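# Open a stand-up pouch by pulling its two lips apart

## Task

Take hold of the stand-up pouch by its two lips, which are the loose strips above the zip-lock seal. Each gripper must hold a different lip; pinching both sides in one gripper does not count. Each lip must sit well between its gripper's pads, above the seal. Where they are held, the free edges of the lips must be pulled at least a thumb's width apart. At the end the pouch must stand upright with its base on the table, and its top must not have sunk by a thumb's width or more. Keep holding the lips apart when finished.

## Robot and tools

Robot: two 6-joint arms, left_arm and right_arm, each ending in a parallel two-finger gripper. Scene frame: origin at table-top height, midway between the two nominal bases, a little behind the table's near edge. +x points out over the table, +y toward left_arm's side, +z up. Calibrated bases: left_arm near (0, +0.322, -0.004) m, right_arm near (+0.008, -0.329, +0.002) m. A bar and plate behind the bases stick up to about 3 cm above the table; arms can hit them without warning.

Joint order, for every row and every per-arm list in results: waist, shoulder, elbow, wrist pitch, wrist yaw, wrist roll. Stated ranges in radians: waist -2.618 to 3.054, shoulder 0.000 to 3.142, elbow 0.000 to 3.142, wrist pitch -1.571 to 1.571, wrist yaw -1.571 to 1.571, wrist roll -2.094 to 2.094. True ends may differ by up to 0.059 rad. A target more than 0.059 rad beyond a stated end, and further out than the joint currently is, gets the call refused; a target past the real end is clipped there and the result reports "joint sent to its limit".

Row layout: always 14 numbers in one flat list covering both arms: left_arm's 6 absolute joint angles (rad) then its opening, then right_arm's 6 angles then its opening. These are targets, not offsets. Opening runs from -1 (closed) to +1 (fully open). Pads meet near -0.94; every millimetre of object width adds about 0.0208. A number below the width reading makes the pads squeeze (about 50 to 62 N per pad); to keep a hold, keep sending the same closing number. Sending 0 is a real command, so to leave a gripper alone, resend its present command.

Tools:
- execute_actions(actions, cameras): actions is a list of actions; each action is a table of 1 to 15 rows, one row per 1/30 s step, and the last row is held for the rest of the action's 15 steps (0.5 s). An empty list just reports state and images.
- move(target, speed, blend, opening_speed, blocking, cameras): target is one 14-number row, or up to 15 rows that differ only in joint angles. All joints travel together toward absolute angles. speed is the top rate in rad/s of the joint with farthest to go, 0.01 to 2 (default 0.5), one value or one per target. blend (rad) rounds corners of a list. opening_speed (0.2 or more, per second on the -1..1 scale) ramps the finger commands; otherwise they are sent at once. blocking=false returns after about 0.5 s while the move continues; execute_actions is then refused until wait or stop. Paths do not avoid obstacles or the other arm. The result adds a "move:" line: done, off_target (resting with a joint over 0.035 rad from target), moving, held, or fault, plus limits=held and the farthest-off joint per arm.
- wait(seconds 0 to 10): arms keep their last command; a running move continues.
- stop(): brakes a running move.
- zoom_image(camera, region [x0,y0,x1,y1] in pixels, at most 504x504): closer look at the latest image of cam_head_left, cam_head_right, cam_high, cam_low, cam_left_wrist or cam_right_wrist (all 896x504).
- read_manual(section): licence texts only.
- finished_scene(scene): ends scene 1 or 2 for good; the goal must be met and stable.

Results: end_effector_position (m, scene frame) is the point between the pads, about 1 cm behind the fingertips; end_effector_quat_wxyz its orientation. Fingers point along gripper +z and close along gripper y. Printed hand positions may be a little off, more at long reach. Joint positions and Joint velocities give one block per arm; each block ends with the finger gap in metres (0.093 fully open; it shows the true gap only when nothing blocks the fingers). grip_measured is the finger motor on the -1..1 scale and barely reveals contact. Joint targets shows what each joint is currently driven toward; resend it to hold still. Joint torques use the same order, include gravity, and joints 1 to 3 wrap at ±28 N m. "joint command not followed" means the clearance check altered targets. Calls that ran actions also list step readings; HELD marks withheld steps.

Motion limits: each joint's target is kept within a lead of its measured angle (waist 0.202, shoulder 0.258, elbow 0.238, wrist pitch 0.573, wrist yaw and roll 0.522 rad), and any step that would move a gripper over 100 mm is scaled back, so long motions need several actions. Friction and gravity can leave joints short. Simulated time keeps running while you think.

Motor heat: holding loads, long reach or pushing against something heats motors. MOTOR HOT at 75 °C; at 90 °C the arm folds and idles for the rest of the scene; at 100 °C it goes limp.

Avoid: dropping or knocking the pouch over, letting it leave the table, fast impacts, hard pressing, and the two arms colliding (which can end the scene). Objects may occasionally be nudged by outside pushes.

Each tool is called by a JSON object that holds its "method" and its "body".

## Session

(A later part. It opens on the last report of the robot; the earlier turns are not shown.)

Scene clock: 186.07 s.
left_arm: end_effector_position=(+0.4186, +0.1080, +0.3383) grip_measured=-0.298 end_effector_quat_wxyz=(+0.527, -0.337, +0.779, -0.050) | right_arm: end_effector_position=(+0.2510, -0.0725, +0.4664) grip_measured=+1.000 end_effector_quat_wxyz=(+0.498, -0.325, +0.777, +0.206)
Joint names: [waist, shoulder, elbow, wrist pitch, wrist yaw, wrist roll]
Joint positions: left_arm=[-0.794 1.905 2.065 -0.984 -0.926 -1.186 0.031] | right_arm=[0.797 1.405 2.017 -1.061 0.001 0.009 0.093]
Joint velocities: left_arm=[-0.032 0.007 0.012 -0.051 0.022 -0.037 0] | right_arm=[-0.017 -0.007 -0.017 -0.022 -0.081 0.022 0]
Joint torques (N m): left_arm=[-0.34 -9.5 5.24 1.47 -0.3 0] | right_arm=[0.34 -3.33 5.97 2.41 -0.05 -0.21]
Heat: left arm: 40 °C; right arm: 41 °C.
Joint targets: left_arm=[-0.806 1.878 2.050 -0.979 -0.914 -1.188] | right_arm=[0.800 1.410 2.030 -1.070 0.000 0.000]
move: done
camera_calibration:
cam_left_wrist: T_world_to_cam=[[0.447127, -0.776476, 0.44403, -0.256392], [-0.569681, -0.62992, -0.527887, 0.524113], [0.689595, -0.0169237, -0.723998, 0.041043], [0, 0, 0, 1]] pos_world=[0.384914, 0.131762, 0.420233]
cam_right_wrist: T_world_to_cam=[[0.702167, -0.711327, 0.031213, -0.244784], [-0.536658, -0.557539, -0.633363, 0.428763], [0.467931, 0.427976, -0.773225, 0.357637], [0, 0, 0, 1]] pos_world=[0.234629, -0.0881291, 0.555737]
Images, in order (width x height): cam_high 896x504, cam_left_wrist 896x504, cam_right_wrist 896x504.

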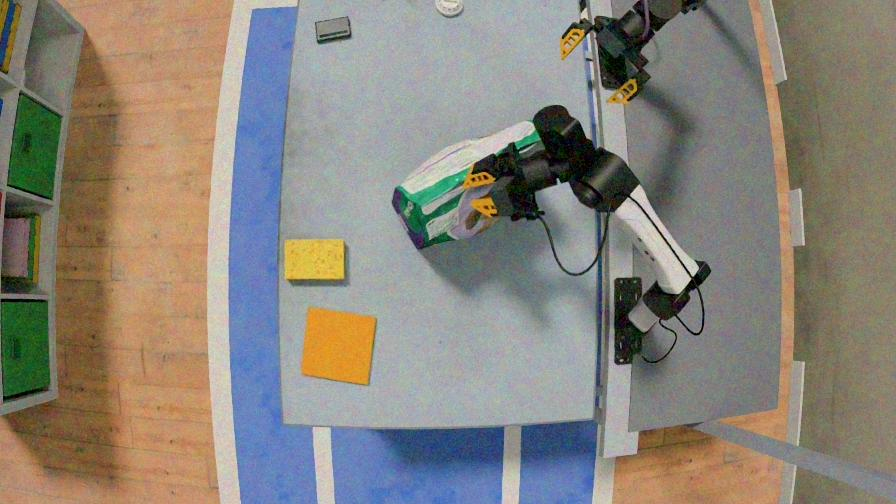

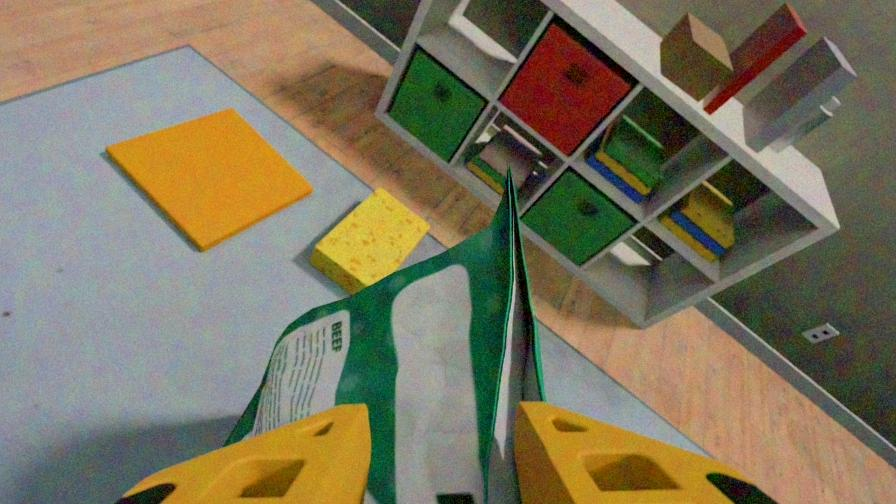

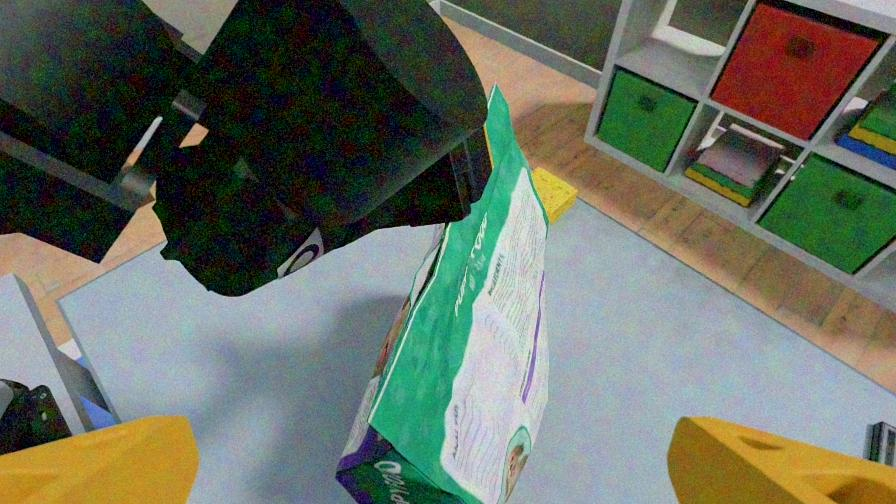

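{"method": "move", "body": {"target": [-0.806,1.848,1.955,-0.92,-0.914,-1.188,-0.3,0.8,1.41,2.03,-1.07,0,0,1], "cameras": ["cam_high","cam_right_wrist","cam_left_wrist"], "speed": 0.15}}

{"method": "zoom_image", "body": {"camera": "cam_left_wrist", "region": [400, 304, 560, 504]}}

{"method": "zoom_image", "body": {"camera": "cam_right_wrist", "region": [390, 80, 550, 280]}}

Scene clock: 191.03 s.
left_arm: end_effector_position=(+0.4159, +0.1104, +0.3250) grip_measured=-0.298 end_effector_quat_wxyz=(+0.527, -0.336, +0.780, -0.044) | right_arm: end_effector_position=(+0.2510, -0.0725, +0.4664) grip_measured=+1.000 end_effector_quat_wxyz=(+0.498, -0.325, +0.777, +0.206)
Joint names: [waist, shoulder, elbow, wrist pitch, wrist yaw, wrist roll]
Joint positions: left_arm=[-0.795 1.874 1.969 -0.932 -0.931 -1.186 0.031] | right_arm=[0.797 1.405 2.017 -1.061 0.001 0.009 0.093]
Joint velocities: left_arm=[-0.012 -0.012 0.007 0.022 -0.007 -0.022 -0.001] | right_arm=[-0.002 -0.012 -0.017 -0.066 -0.022 -0.066 0]
Joint torques (N m): left_arm=[-0.23 -9.11 5.59 1.51 -0.29 0.03] | right_arm=[0.32 -3.36 6.04 2.37 -0.01 -0.22]
Heat: left arm: 41 °C; right arm: 42 °C.
Joint targets: left_arm=[-0.806 1.848 1.955 -0.920 -0.914 -1.188] | right_arm=[0.800 1.410 2.030 -1.070 0.000 0.000]
move: done
camera_calibration:
cam_left_wrist: T_world_to_cam=[[0.451324, -0.779994, 0.433492, -0.245376], [-0.57093, -0.62574, -0.531496, 0.518361], [0.685817, -0.00761724, -0.727734, 0.0350958], [0, 0, 0, 1]] pos_world=[0.382623, 0.133235, 0.407416]
cam_right_wrist: T_world_to_cam=[[0.702167, -0.711327, 0.031213, -0.244784], [-0.536658, -0.557539, -0.633363, 0.428763], [0.467931, 0.427976, -0.773225, 0.357637], [0, 0, 0, 1]] pos_world=[0.234629, -0.0881291, 0.555737]
Images, in order (width x height): cam_high 896x504, cam_left_wrist 896x504, cam_right_wrist 896x504.

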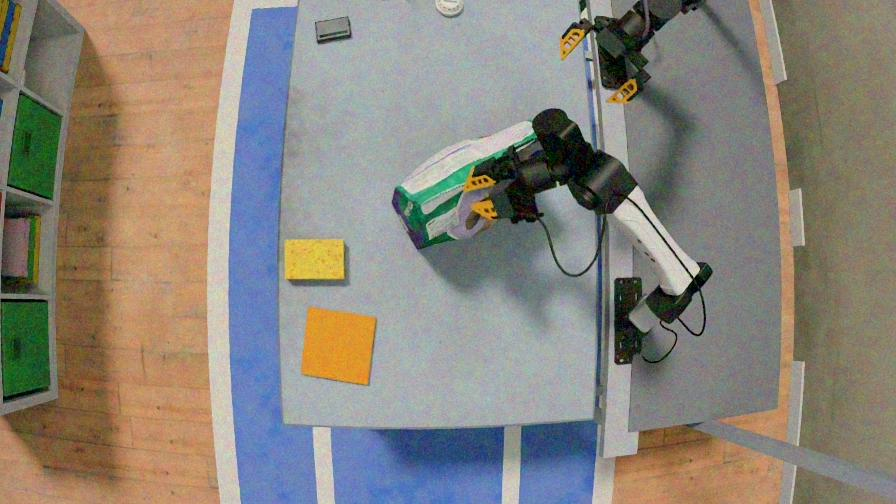

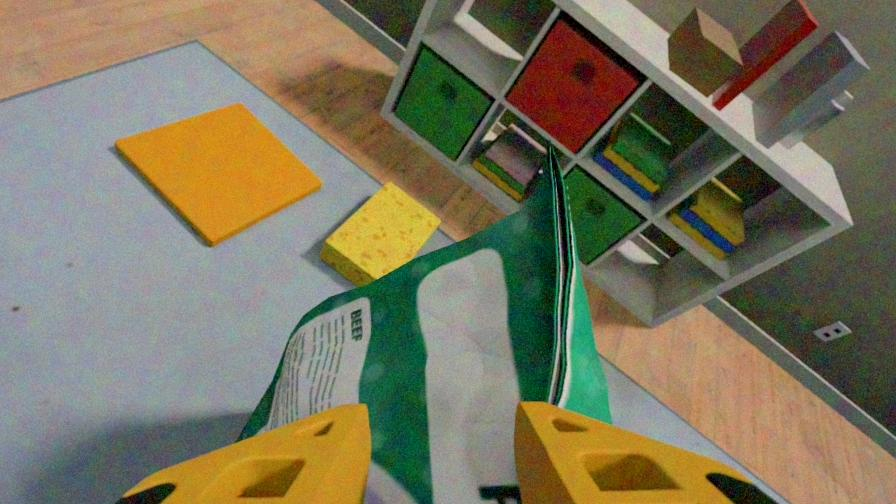

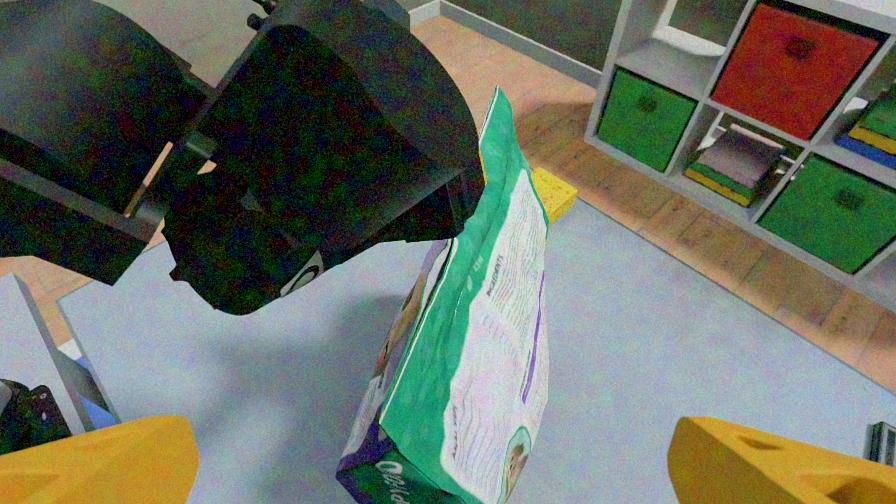

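Scaled by 2.520 from the camera's 896x504 image, which has a finer 1280x720 frame.

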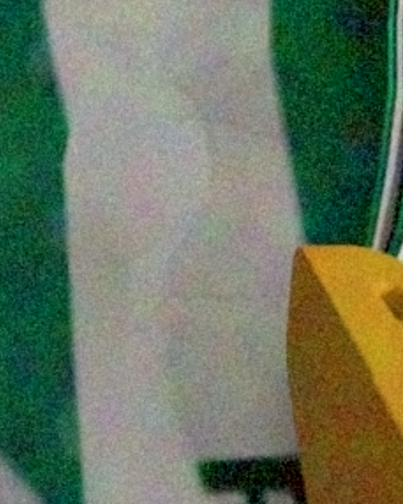

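Scaled by 2.520 from the camera's 896x504 image, which has a finer 1280x720 frame.

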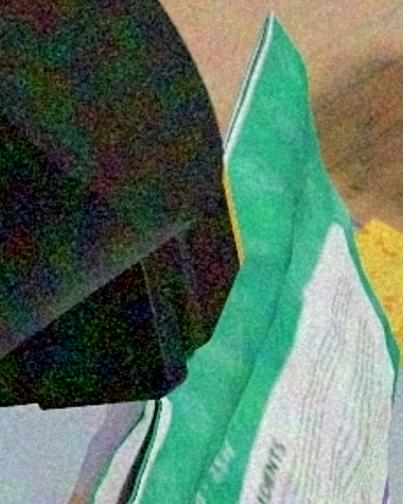

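{"method": "move", "body": {"target": [[-0.79,2.045,2.377,-1.161,-0.914,-1.188,-0.3,0.8,1.41,2.03,-1.07,0,0,1],[-0.818,2.0,2.31,-1.137,-0.914,-1.188,-0.3,0.8,1.41,2.03,-1.07,0,0,1]], "cameras": ["cam_right_wrist","cam_left_wrist"], "speed": 0.3}}

{"method": "zoom_image", "body": {"camera": "cam_left_wrist", "region": [440, 304, 600, 504]}}

Scene clock: 205.00 s.
left_arm: end_effector_position=(+0.4216, +0.0921, +0.3555) grip_measured=-0.298 end_effector_quat_wxyz=(+0.523, -0.327, +0.786, -0.050) | right_arm: end_effector_position=(+0.2510, -0.0725, +0.4664) grip_measured=+1.000 end_effector_quat_wxyz=(+0.498, -0.325, +0.777, +0.206)
Joint names: [waist, shoulder, elbow, wrist pitch, wrist yaw, wrist roll]
Joint positions: left_arm=[-0.813 2.022 2.32 -1.138 -0.922 -1.186 0.031] | right_arm=[0.797 1.405 2.017 -1.061 0.001 0.009 0.093]
Joint velocities: left_arm=[0.007 -0.002 -0.012 -0.051 -0.081 0.007 0] | right_arm=[-0.002 -0.002 0.017 0.037 0.022 -0.022 0]
Joint torques (N m): left_arm=[0.1 -9.48 5.46 1.4 -0.34 0.02] | right_arm=[0.32 -3.33 6.01 2.4 -0.06 -0.19]
Heat: left arm: 41 °C; right arm: 42 °C.
Joint targets: left_arm=[-0.818 2.000 2.310 -1.137 -0.914 -1.188] | right_arm=[0.800 1.410 2.030 -1.070 0.000 0.000]
move: done
camera_calibration:
cam_left_wrist: T_world_to_cam=[[0.435306, -0.790445, 0.430936, -0.26685], [-0.590261, -0.612013, -0.526338, 0.531377], [0.67978, -0.0252467, -0.732981, 0.0593338], [0, 0, 0, 1]] pos_world=[0.389478, 0.115778, 0.43817]
cam_right_wrist: T_world_to_cam=[[0.702167, -0.711327, 0.031213, -0.244784], [-0.536658, -0.557539, -0.633363, 0.428763], [0.467931, 0.427976, -0.773225, 0.357637], [0, 0, 0, 1]] pos_world=[0.234629, -0.0881291, 0.555737]
Images, in order (width x height): cam_left_wrist 896x504, cam_right_wrist 896x504.

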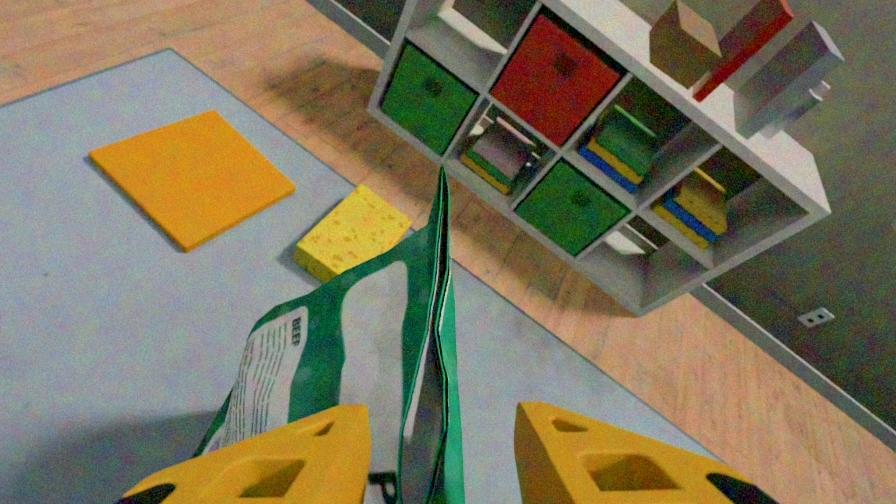

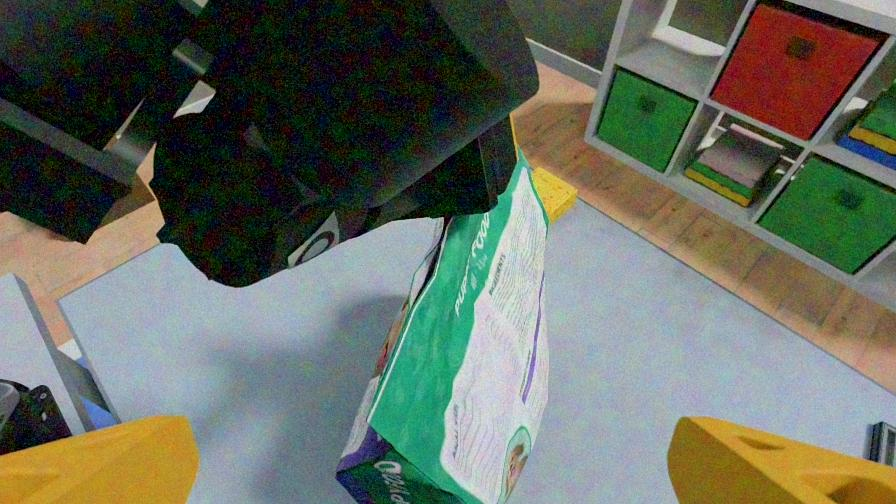

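Scaled by 2.520 from the camera's 896x504 image, which has a finer 1280x720 frame.

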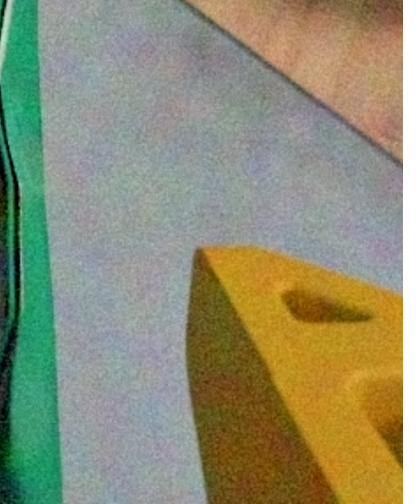

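{"method": "zoom_image", "body": {"camera": "cam_left_wrist", "region": [370, 160, 530, 504]}}

Scaled by 1.465 from the camera's 896x504 image, which has a finer 1280x720 frame.

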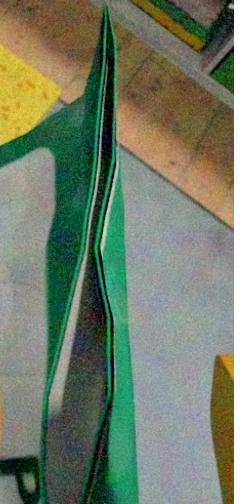

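{"method": "move", "body": {"target": [-0.815,1.88,2.058,-1.0,-0.914,-1.188,-0.3,0.8,1.41,2.03,-1.07,0,0,1], "cameras": ["cam_right_wrist","cam_left_wrist"], "speed": 0.2}}

{"method": "zoom_image", "body": {"camera": "cam_left_wrist", "region": [420, 264, 580, 504]}}

Scene clock: 223.10 s.
left_arm: end_effector_position=(+0.4127, +0.1008, +0.3338) grip_measured=-0.298 end_effector_quat_wxyz=(+0.521, -0.324, +0.789, -0.044) | right_arm: end_effector_position=(+0.2510, -0.0725, +0.4664) grip_measured=+1.000 end_effector_quat_wxyz=(+0.498, -0.325, +0.777, +0.206)
Joint names: [waist, shoulder, elbow, wrist pitch, wrist yaw, wrist roll]
Joint positions: left_arm=[-0.813 1.912 2.071 -1.013 -0.922 -1.186 0.031] | right_arm=[0.797 1.405 2.017 -1.061 0.001 0.009 0.093]
Joint velocities: left_arm=[-0.022 0.012 0.002 0.11 0.007 0.022 -0.001] | right_arm=[0.012 -0.012 -0.017 -0.081 -0.022 -0.022 0]
Joint torques (N m): left_arm=[0.59 -9.84 5.64 1.51 -0.35 0.03] | right_arm=[0.24 -3.33 6.04 2.37 -0.07 -0.25]
Heat: left arm: 44 °C; right arm: 42 °C.
Joint targets: left_arm=[-0.815 1.880 2.058 -1.000 -0.914 -1.188] | right_arm=[0.800 1.410 2.030 -1.070 0.000 0.000]
move: done
camera_calibration:
cam_left_wrist: T_world_to_cam=[[0.439192, -0.794537, 0.419311, -0.244077], [-0.59529, -0.606938, -0.526551, 0.521622], [0.67286, -0.0183544, -0.739542, 0.0540097], [0, 0, 0, 1]] pos_world=[0.381372, 0.123655, 0.416947]
cam_right_wrist: T_world_to_cam=[[0.702167, -0.711327, 0.031213, -0.244784], [-0.536658, -0.557539, -0.633363, 0.428763], [0.467931, 0.427976, -0.773225, 0.357637], [0, 0, 0, 1]] pos_world=[0.234629, -0.0881291, 0.555737]
Images, in order (width x height): cam_left_wrist 896x504, cam_right_wrist 896x504.

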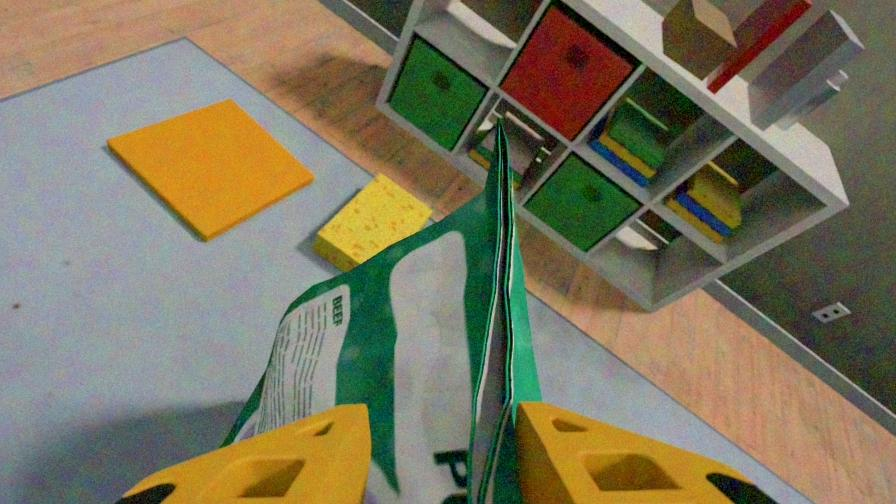

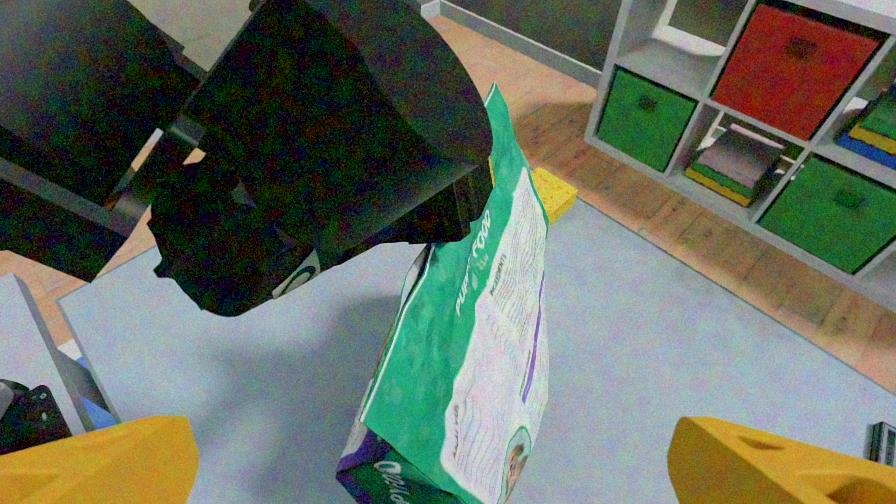

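Scaled by 2.100 from the camera's 896x504 image, which has a finer 1280x720 frame.

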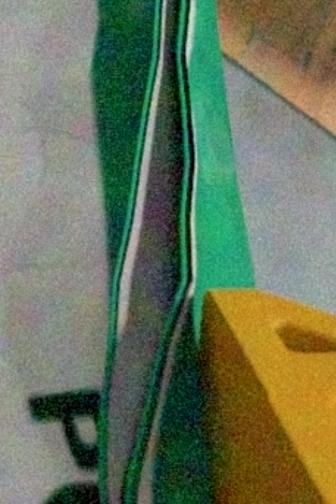

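{"method": "move", "body": {"target": [[-0.818,2.0,2.31,-1.137,-0.914,-1.188,-0.9,0.8,1.41,2.03,-1.07,0,0,1],[-0.79,1.75,2.31,-1.137,-0.914,-1.188,-0.9,0.8,1.41,2.03,-1.07,0,0,1],[0.35,1.75,2.31,-1.137,-0.5,-0.5,-0.9,0.8,1.41,2.03,-1.07,0,0,1],[0.35,2.51,1.922,0.188,1.25,0,-0.9,0.8,1.41,2.03,-1.07,0,0,1]], "speed": 0.8}}

Scene clock: 277.00 s.
left_arm: end_effector_position=(+0.6038, +0.3937, +0.1417) grip_measured=-0.898 end_effector_quat_wxyz=(+0.539, +0.184, +0.718, -0.401) | right_arm: end_effector_position=(+0.2510, -0.0725, +0.4664) grip_measured=+1.000 end_effector_quat_wxyz=(+0.498, -0.325, +0.777, +0.206)
Joint names: [waist, shoulder, elbow, wrist pitch, wrist yaw, wrist roll]
Joint positions: left_arm=[0.353 2.497 1.928 0.175 1.243 -0.005 0.002] | right_arm=[0.797 1.405 2.017 -1.061 0.001 0.009 0.093]
Joint velocities: left_arm=[0.002 -0.002 -0.007 0.037 0.022 -0.022 -0.001] | right_arm=[0.022 0.007 -0.002 0.022 0.022 0.022 0]
Joint torques (N m): left_arm=[0.35 -10.14 6.57 1.68 0.4 0.09] | right_arm=[0.35 -3.4 5.87 2.37 -0.04 -0.21]
Heat: left arm: 45 °C; right arm: 43 °C.
Joint targets: left_arm=[0.350 2.510 1.922 0.188 1.250 0.000] | right_arm=[0.800 1.410 2.030 -1.070 0.000 0.000]
move: done
camera_calibration:
cam_left_wrist: T_world_to_cam=[[-0.714916, -0.588346, 0.377815, 0.606795], [-0.576507, 0.190242, -0.794637, 0.424848], [0.395645, -0.785911, -0.475193, 0.220829], [0, 0, 0, 1]] pos_world=[0.591365, 0.449734, 0.21328]
cam_right_wrist: T_world_to_cam=[[0.702167, -0.711327, 0.031213, -0.244784], [-0.536658, -0.557539, -0.633363, 0.428763], [0.467931, 0.427976, -0.773225, 0.357637], [0, 0, 0, 1]] pos_world=[0.234629, -0.0881291, 0.555737]

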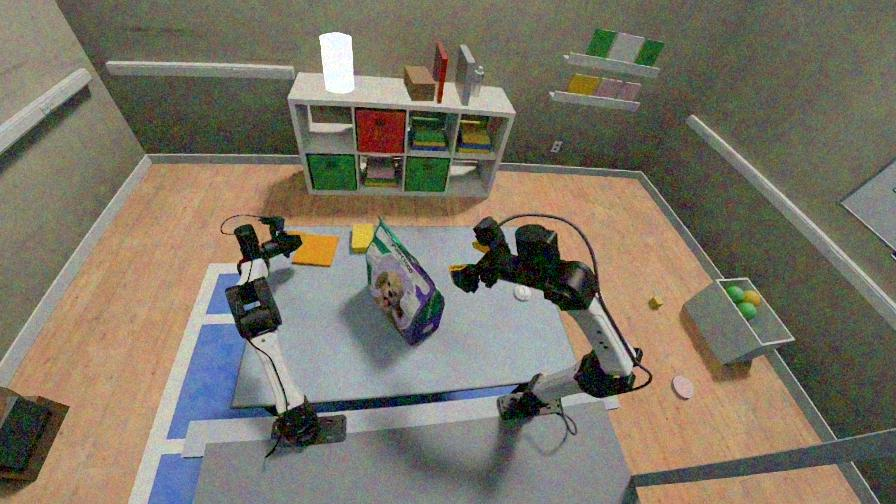

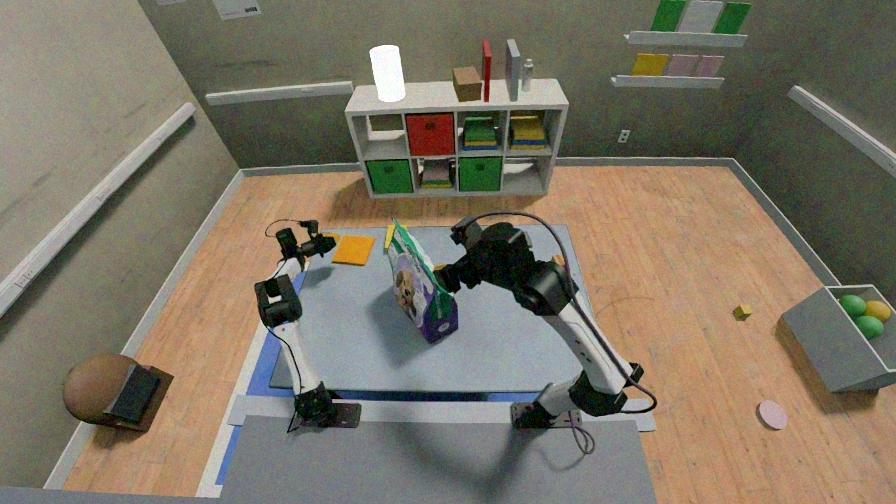

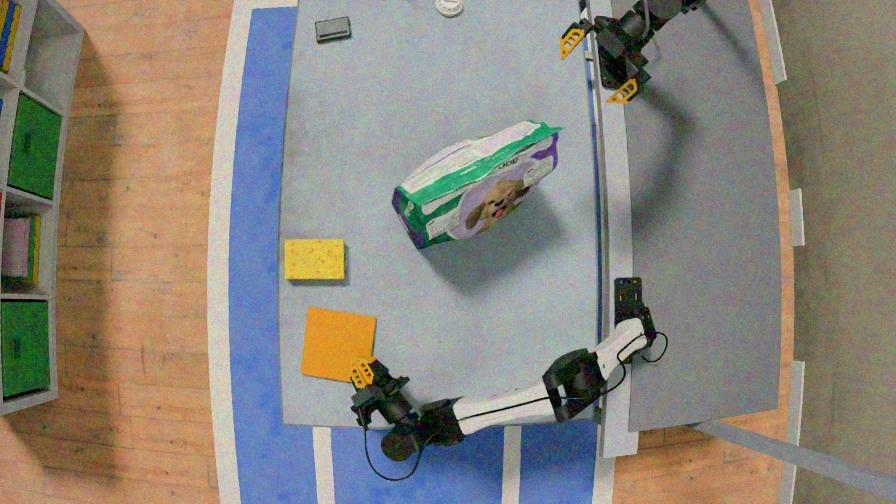

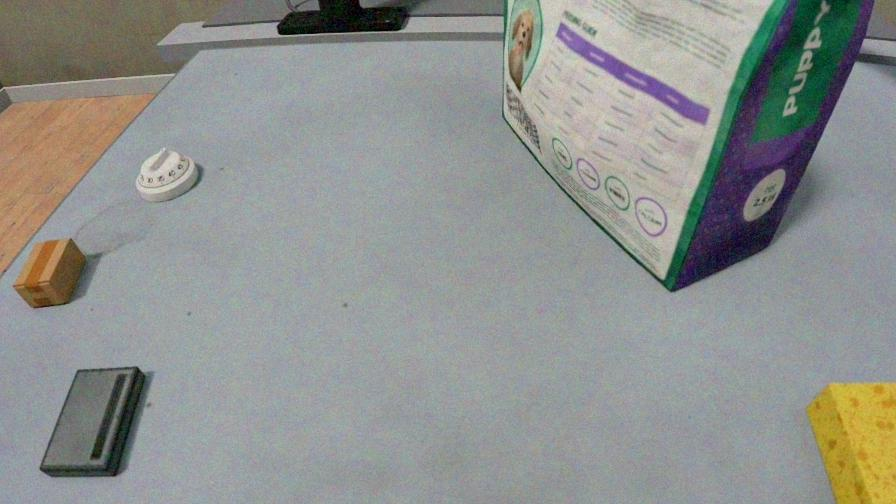

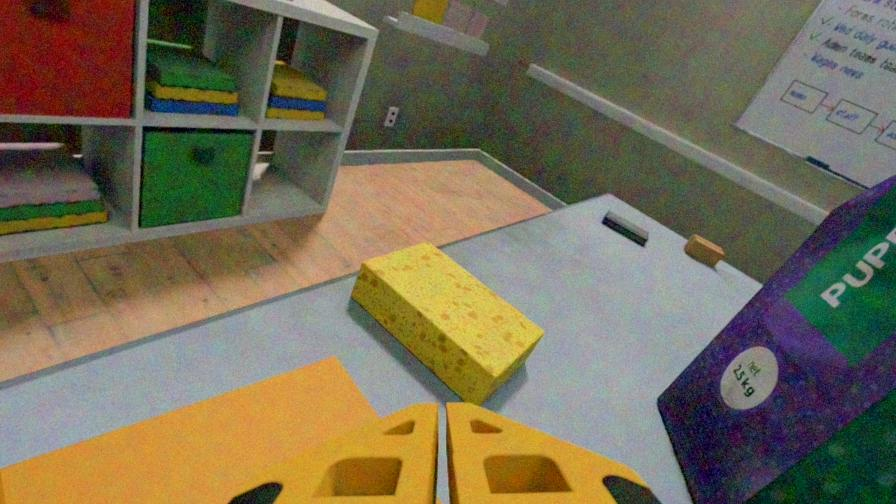

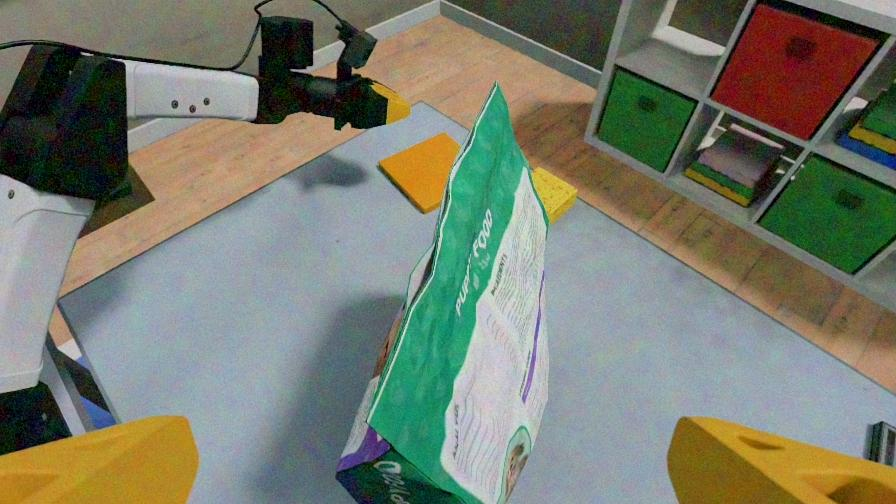

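{"method": "move", "body": {"target": [[0.07,2.51,1.922,0.188,1.25,0,-0.9,0.8,1.41,2.03,-1.07,0,0,1],[-0.07,2.536,1.971,0.1645,1.25,0,-0.9,0.8,1.41,2.03,-1.07,0,0,1]], "speed": 0.5}}

Scene clock: 281.33 s.
left_arm: end_effector_position=(+0.5802, +0.1405, +0.1433) grip_measured=-0.898 end_effector_quat_wxyz=(+0.445, +0.334, +0.661, -0.504) | right_arm: end_effector_position=(+0.2510, -0.0725, +0.4664) grip_measured=+1.000 end_effector_quat_wxyz=(+0.498, -0.325, +0.777, +0.206)
Joint names: [waist, shoulder, elbow, wrist pitch, wrist yaw, wrist roll]
Joint positions: left_arm=[-0.067 2.514 1.94 0.175 1.248 -0.004 0.002] | right_arm=[0.797 1.405 2.017 -1.061 0.001 0.009 0.093]
Joint velocities: left_arm=[0.017 -0.002 -0.002 -0.007 0.022 0.037 0] | right_arm=[-0.007 0.002 -0.022 -0.022 0.022 -0.037 0]
Joint torques (N m): left_arm=[0.25 -9.46 9.78 1.43 0.33 0.09] | right_arm=[0.29 -3.4 6.01 2.37 -0.05 -0.21]
Heat: left arm: 45 °C; right arm: 43 °C.
Joint targets: left_arm=[-0.070 2.536 1.971 0.164 1.250 0.000] | right_arm=[0.800 1.410 2.030 -1.070 0.000 0.000]
move: done
camera_calibration:
cam_left_wrist: T_world_to_cam=[[-0.897106, -0.24135, 0.370068, 0.498428], [-0.439952, 0.411158, -0.798368, 0.350929], [0.0405301, -0.879033, -0.475035, 0.250989], [0, 0, 0, 1]] pos_world=[0.591362, 0.196636, 0.214947]
cam_right_wrist: T_world_to_cam=[[0.702167, -0.711327, 0.031213, -0.244784], [-0.536658, -0.557539, -0.633363, 0.428763], [0.467931, 0.427976, -0.773225, 0.357637], [0, 0, 0, 1]] pos_world=[0.234629, -0.0881291, 0.555737]

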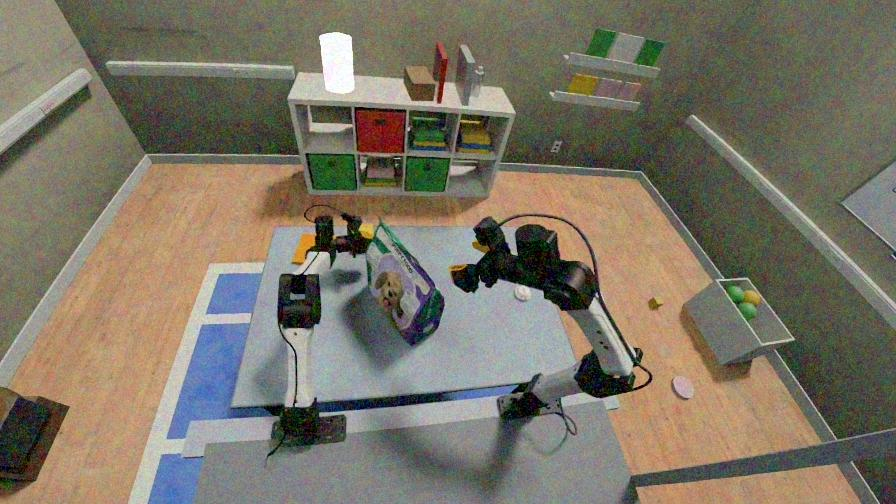

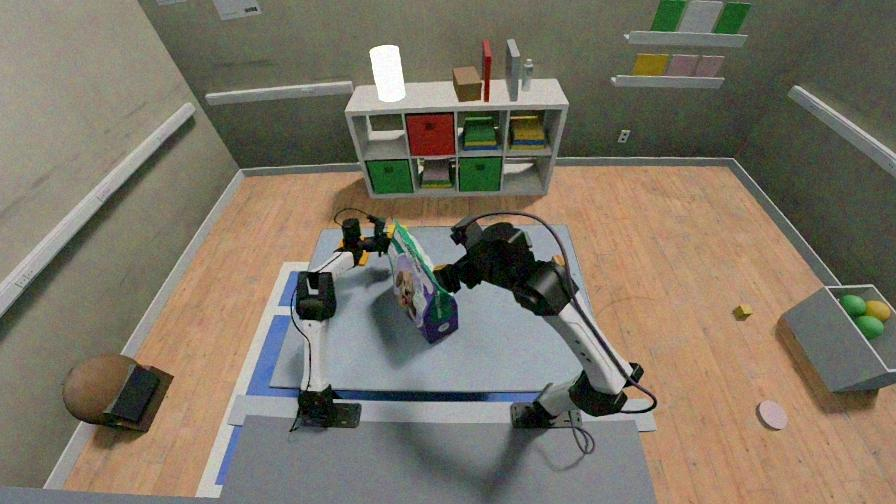

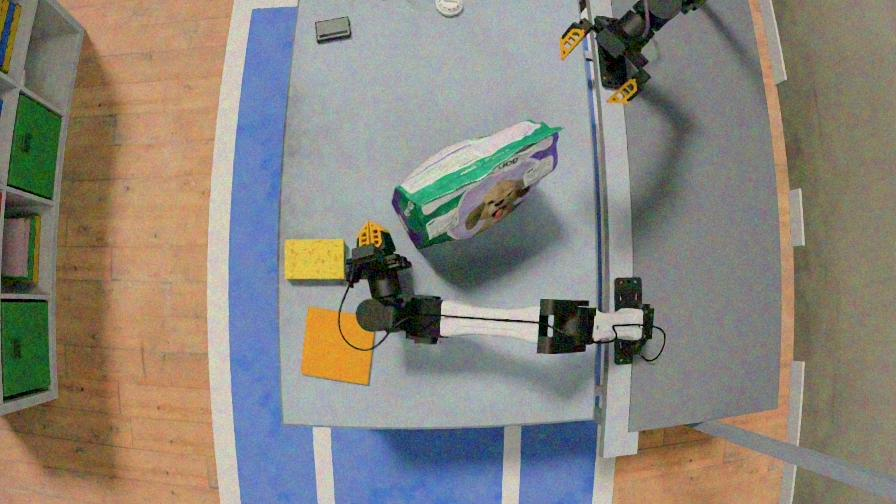

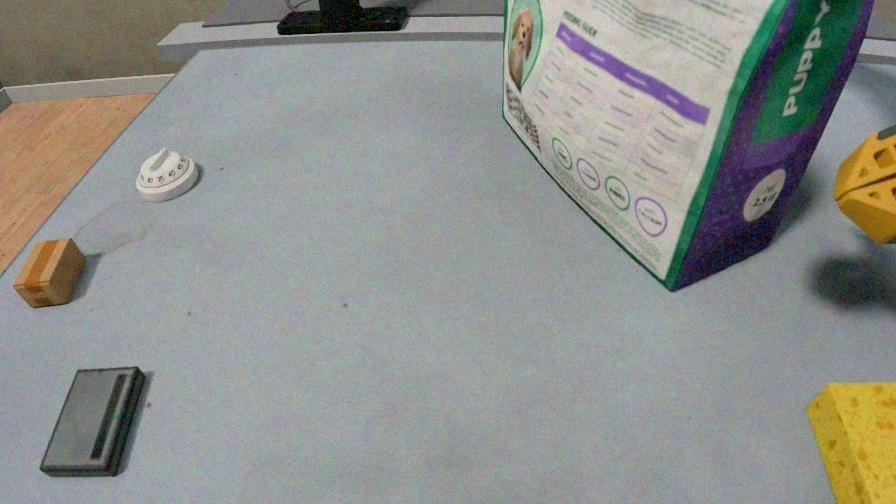

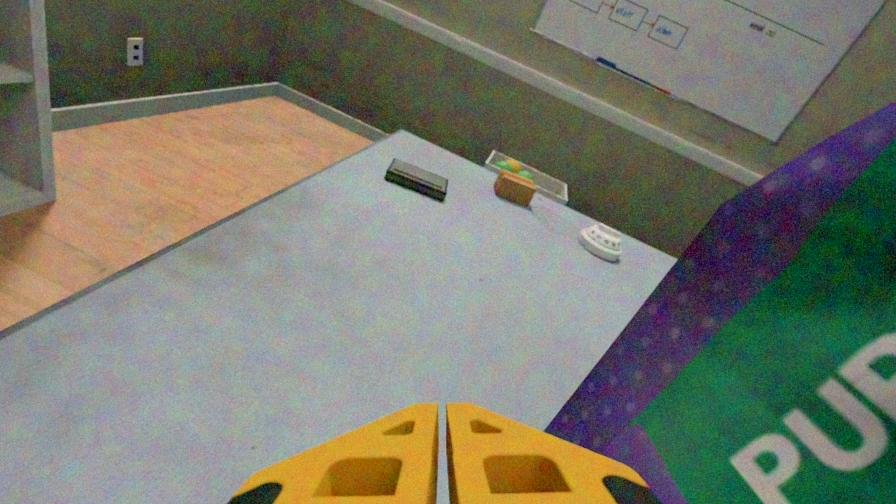

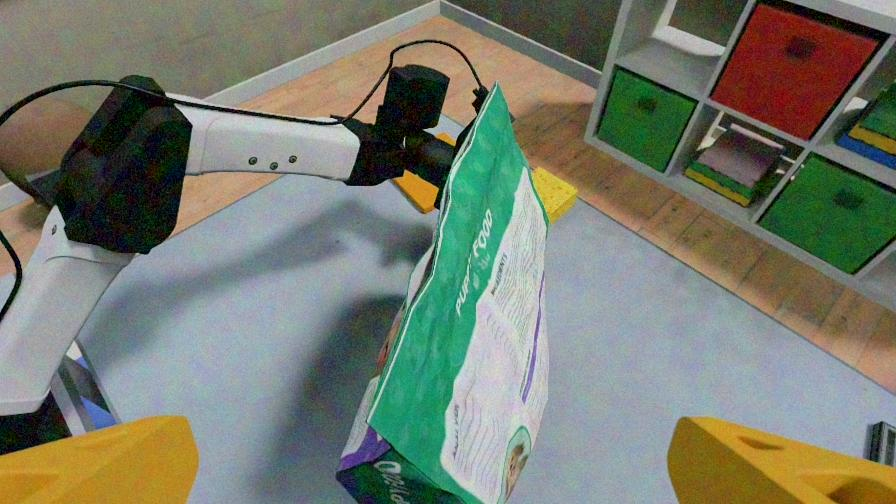

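{"method": "move", "body": {"target": [[-0.13,2.376,1.671,0.305,1.25,0,-0.9,0.8,1.41,2.03,-1.07,0,0,1],[-0.197,2.252,1.447,0.405,1.25,0,-0.9,0.8,1.41,2.03,-1.07,0,0,1]], "speed": 0.15, "blend": 0.05, "cameras": ["cam_head_left","cam_low","cam_high"]}}

Scene clock: 297.60 s.
left_arm: end_effector_position=(+0.4995, +0.0974, +0.1168) grip_measured=-0.899 end_effector_quat_wxyz=(+0.418, +0.346, +0.668, -0.510) | right_arm: end_effector_position=(+0.2510, -0.0725, +0.4664) grip_measured=+1.000 end_effector_quat_wxyz=(+0.498, -0.325, +0.777, +0.206)
Joint names: [waist, shoulder, elbow, wrist pitch, wrist yaw, wrist roll]
Joint positions: left_arm=[-0.161 2.301 1.461 0.401 1.193 0.001 0.002] | right_arm=[0.797 1.405 2.017 -1.061 0.001 0.009 0.093]
Joint velocities: left_arm=[-0.002 -0.012 -0.007 0.022 0.007 -0.007 0] | right_arm=[0.017 -0.002 -0.007 -0.066 0.066 -0.037 0]
Joint torques (N m): left_arm=[-2.28 -13.38 5.11 1.63 0.95 0.04] | right_arm=[0.29 -3.38 6.02 2.37 -0.07 -0.23]
Heat: left arm: 48 °C; right arm: 44 °C.
Joint targets: left_arm=[-0.197 2.252 1.447 0.405 1.250 0.000] | right_arm=[0.800 1.410 2.030 -1.070 0.000 0.000]
move: off_target (left_arm); left_arm: the wrist yaw is farthest, 0.057 rad from its target
Images, in order (width x height): cam_head_left 896x504, cam_high 896x504, cam_low 896x504.

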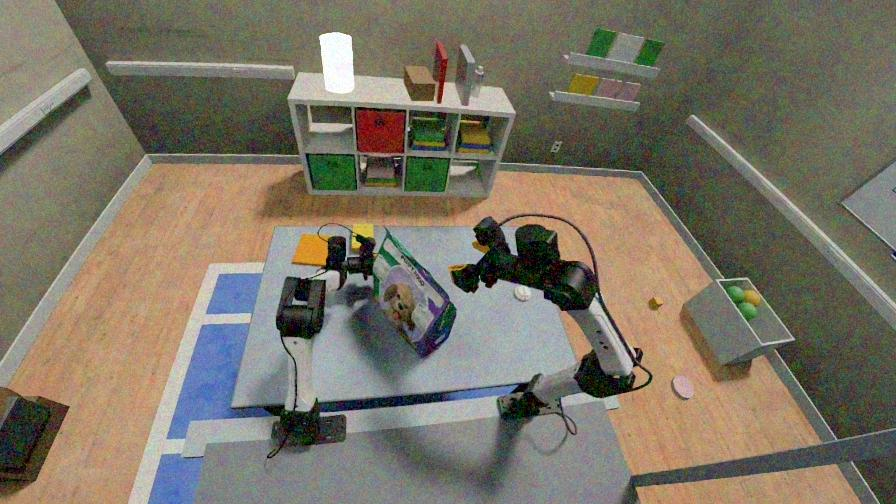

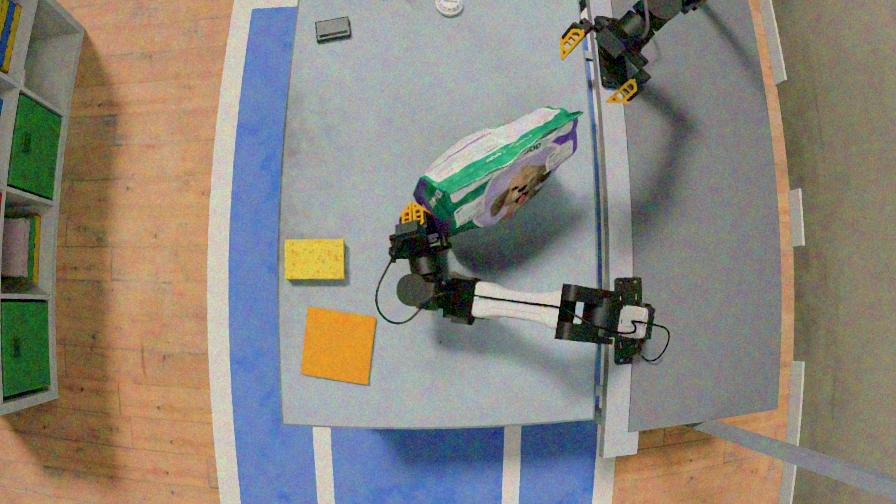

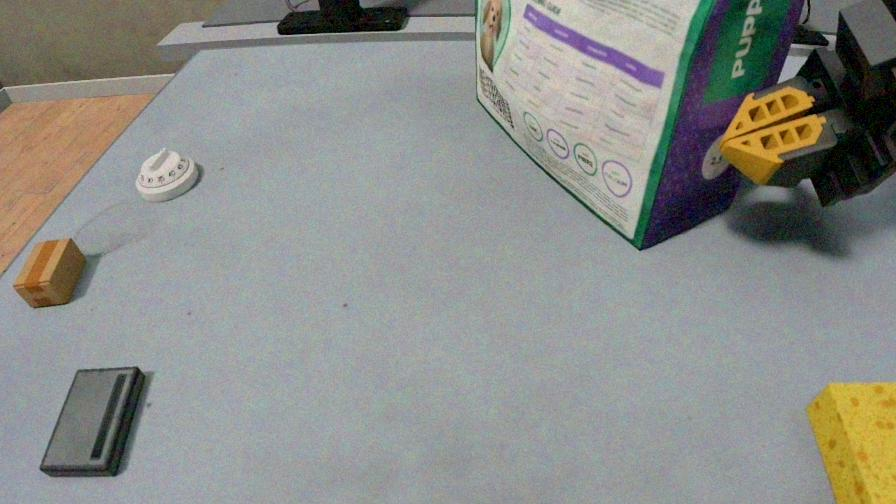

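{"method": "move", "body": {"target": [[-0.12,2.376,1.6,0.38,1.2,0,-0.9,0.8,1.41,2.03,-1.07,0,0,1],[0.4,2.3,1.8,0.2,0.6,0,-0.9,0.8,1.41,2.03,-1.07,0,0,1],[0.35,1.75,2.31,-1.0,-0.5,-0.5,-0.3,0.8,1.41,2.03,-1.07,0,0,1]], "speed": [0.3,0.7,0.7], "opening_speed": 0.3, "blend": 0.04}}

every target must give the same left_gripper/opening; nothing of the call was run
Scene clock: 300.00 s.
left_arm: end_effector_position=(+0.4995, +0.0974, +0.1168) grip_measured=-0.899 end_effector_quat_wxyz=(+0.418, +0.346, +0.667, -0.510) | right_arm: end_effector_position=(+0.2510, -0.0725, +0.4664) grip_measured=+1.000 end_effector_quat_wxyz=(+0.498, -0.325, +0.777, +0.206)
Joint names: [waist, shoulder, elbow, wrist pitch, wrist yaw, wrist roll]
Joint positions: left_arm=[-0.161 2.301 1.461 0.402 1.193 0.001 0.002] | right_arm=[0.797 1.405 2.017 -1.061 0.001 0.009 0.093]
Joint velocities: left_arm=[-0.007 0.007 0.037 0.007 0.007 -0.051 0] | right_arm=[-0.017 -0.007 0.007 0.037 0.007 -0.081 0]
Joint torques (N m): left_arm=[-2.25 -13.41 5.37 1.62 0.95 0.02] | right_arm=[0.24 -3.37 6.16 2.33 -0.06 -0.19]
Heat: left arm: 49 °C; right arm: 44 °C.
Joint targets: left_arm=[-0.197 2.252 1.447 0.405 1.250 0.000] | right_arm=[0.800 1.410 2.030 -1.070 0.000 0.000]
Tool commands: left_gripper/opening=-0.9 right_gripper/opening=+1.0


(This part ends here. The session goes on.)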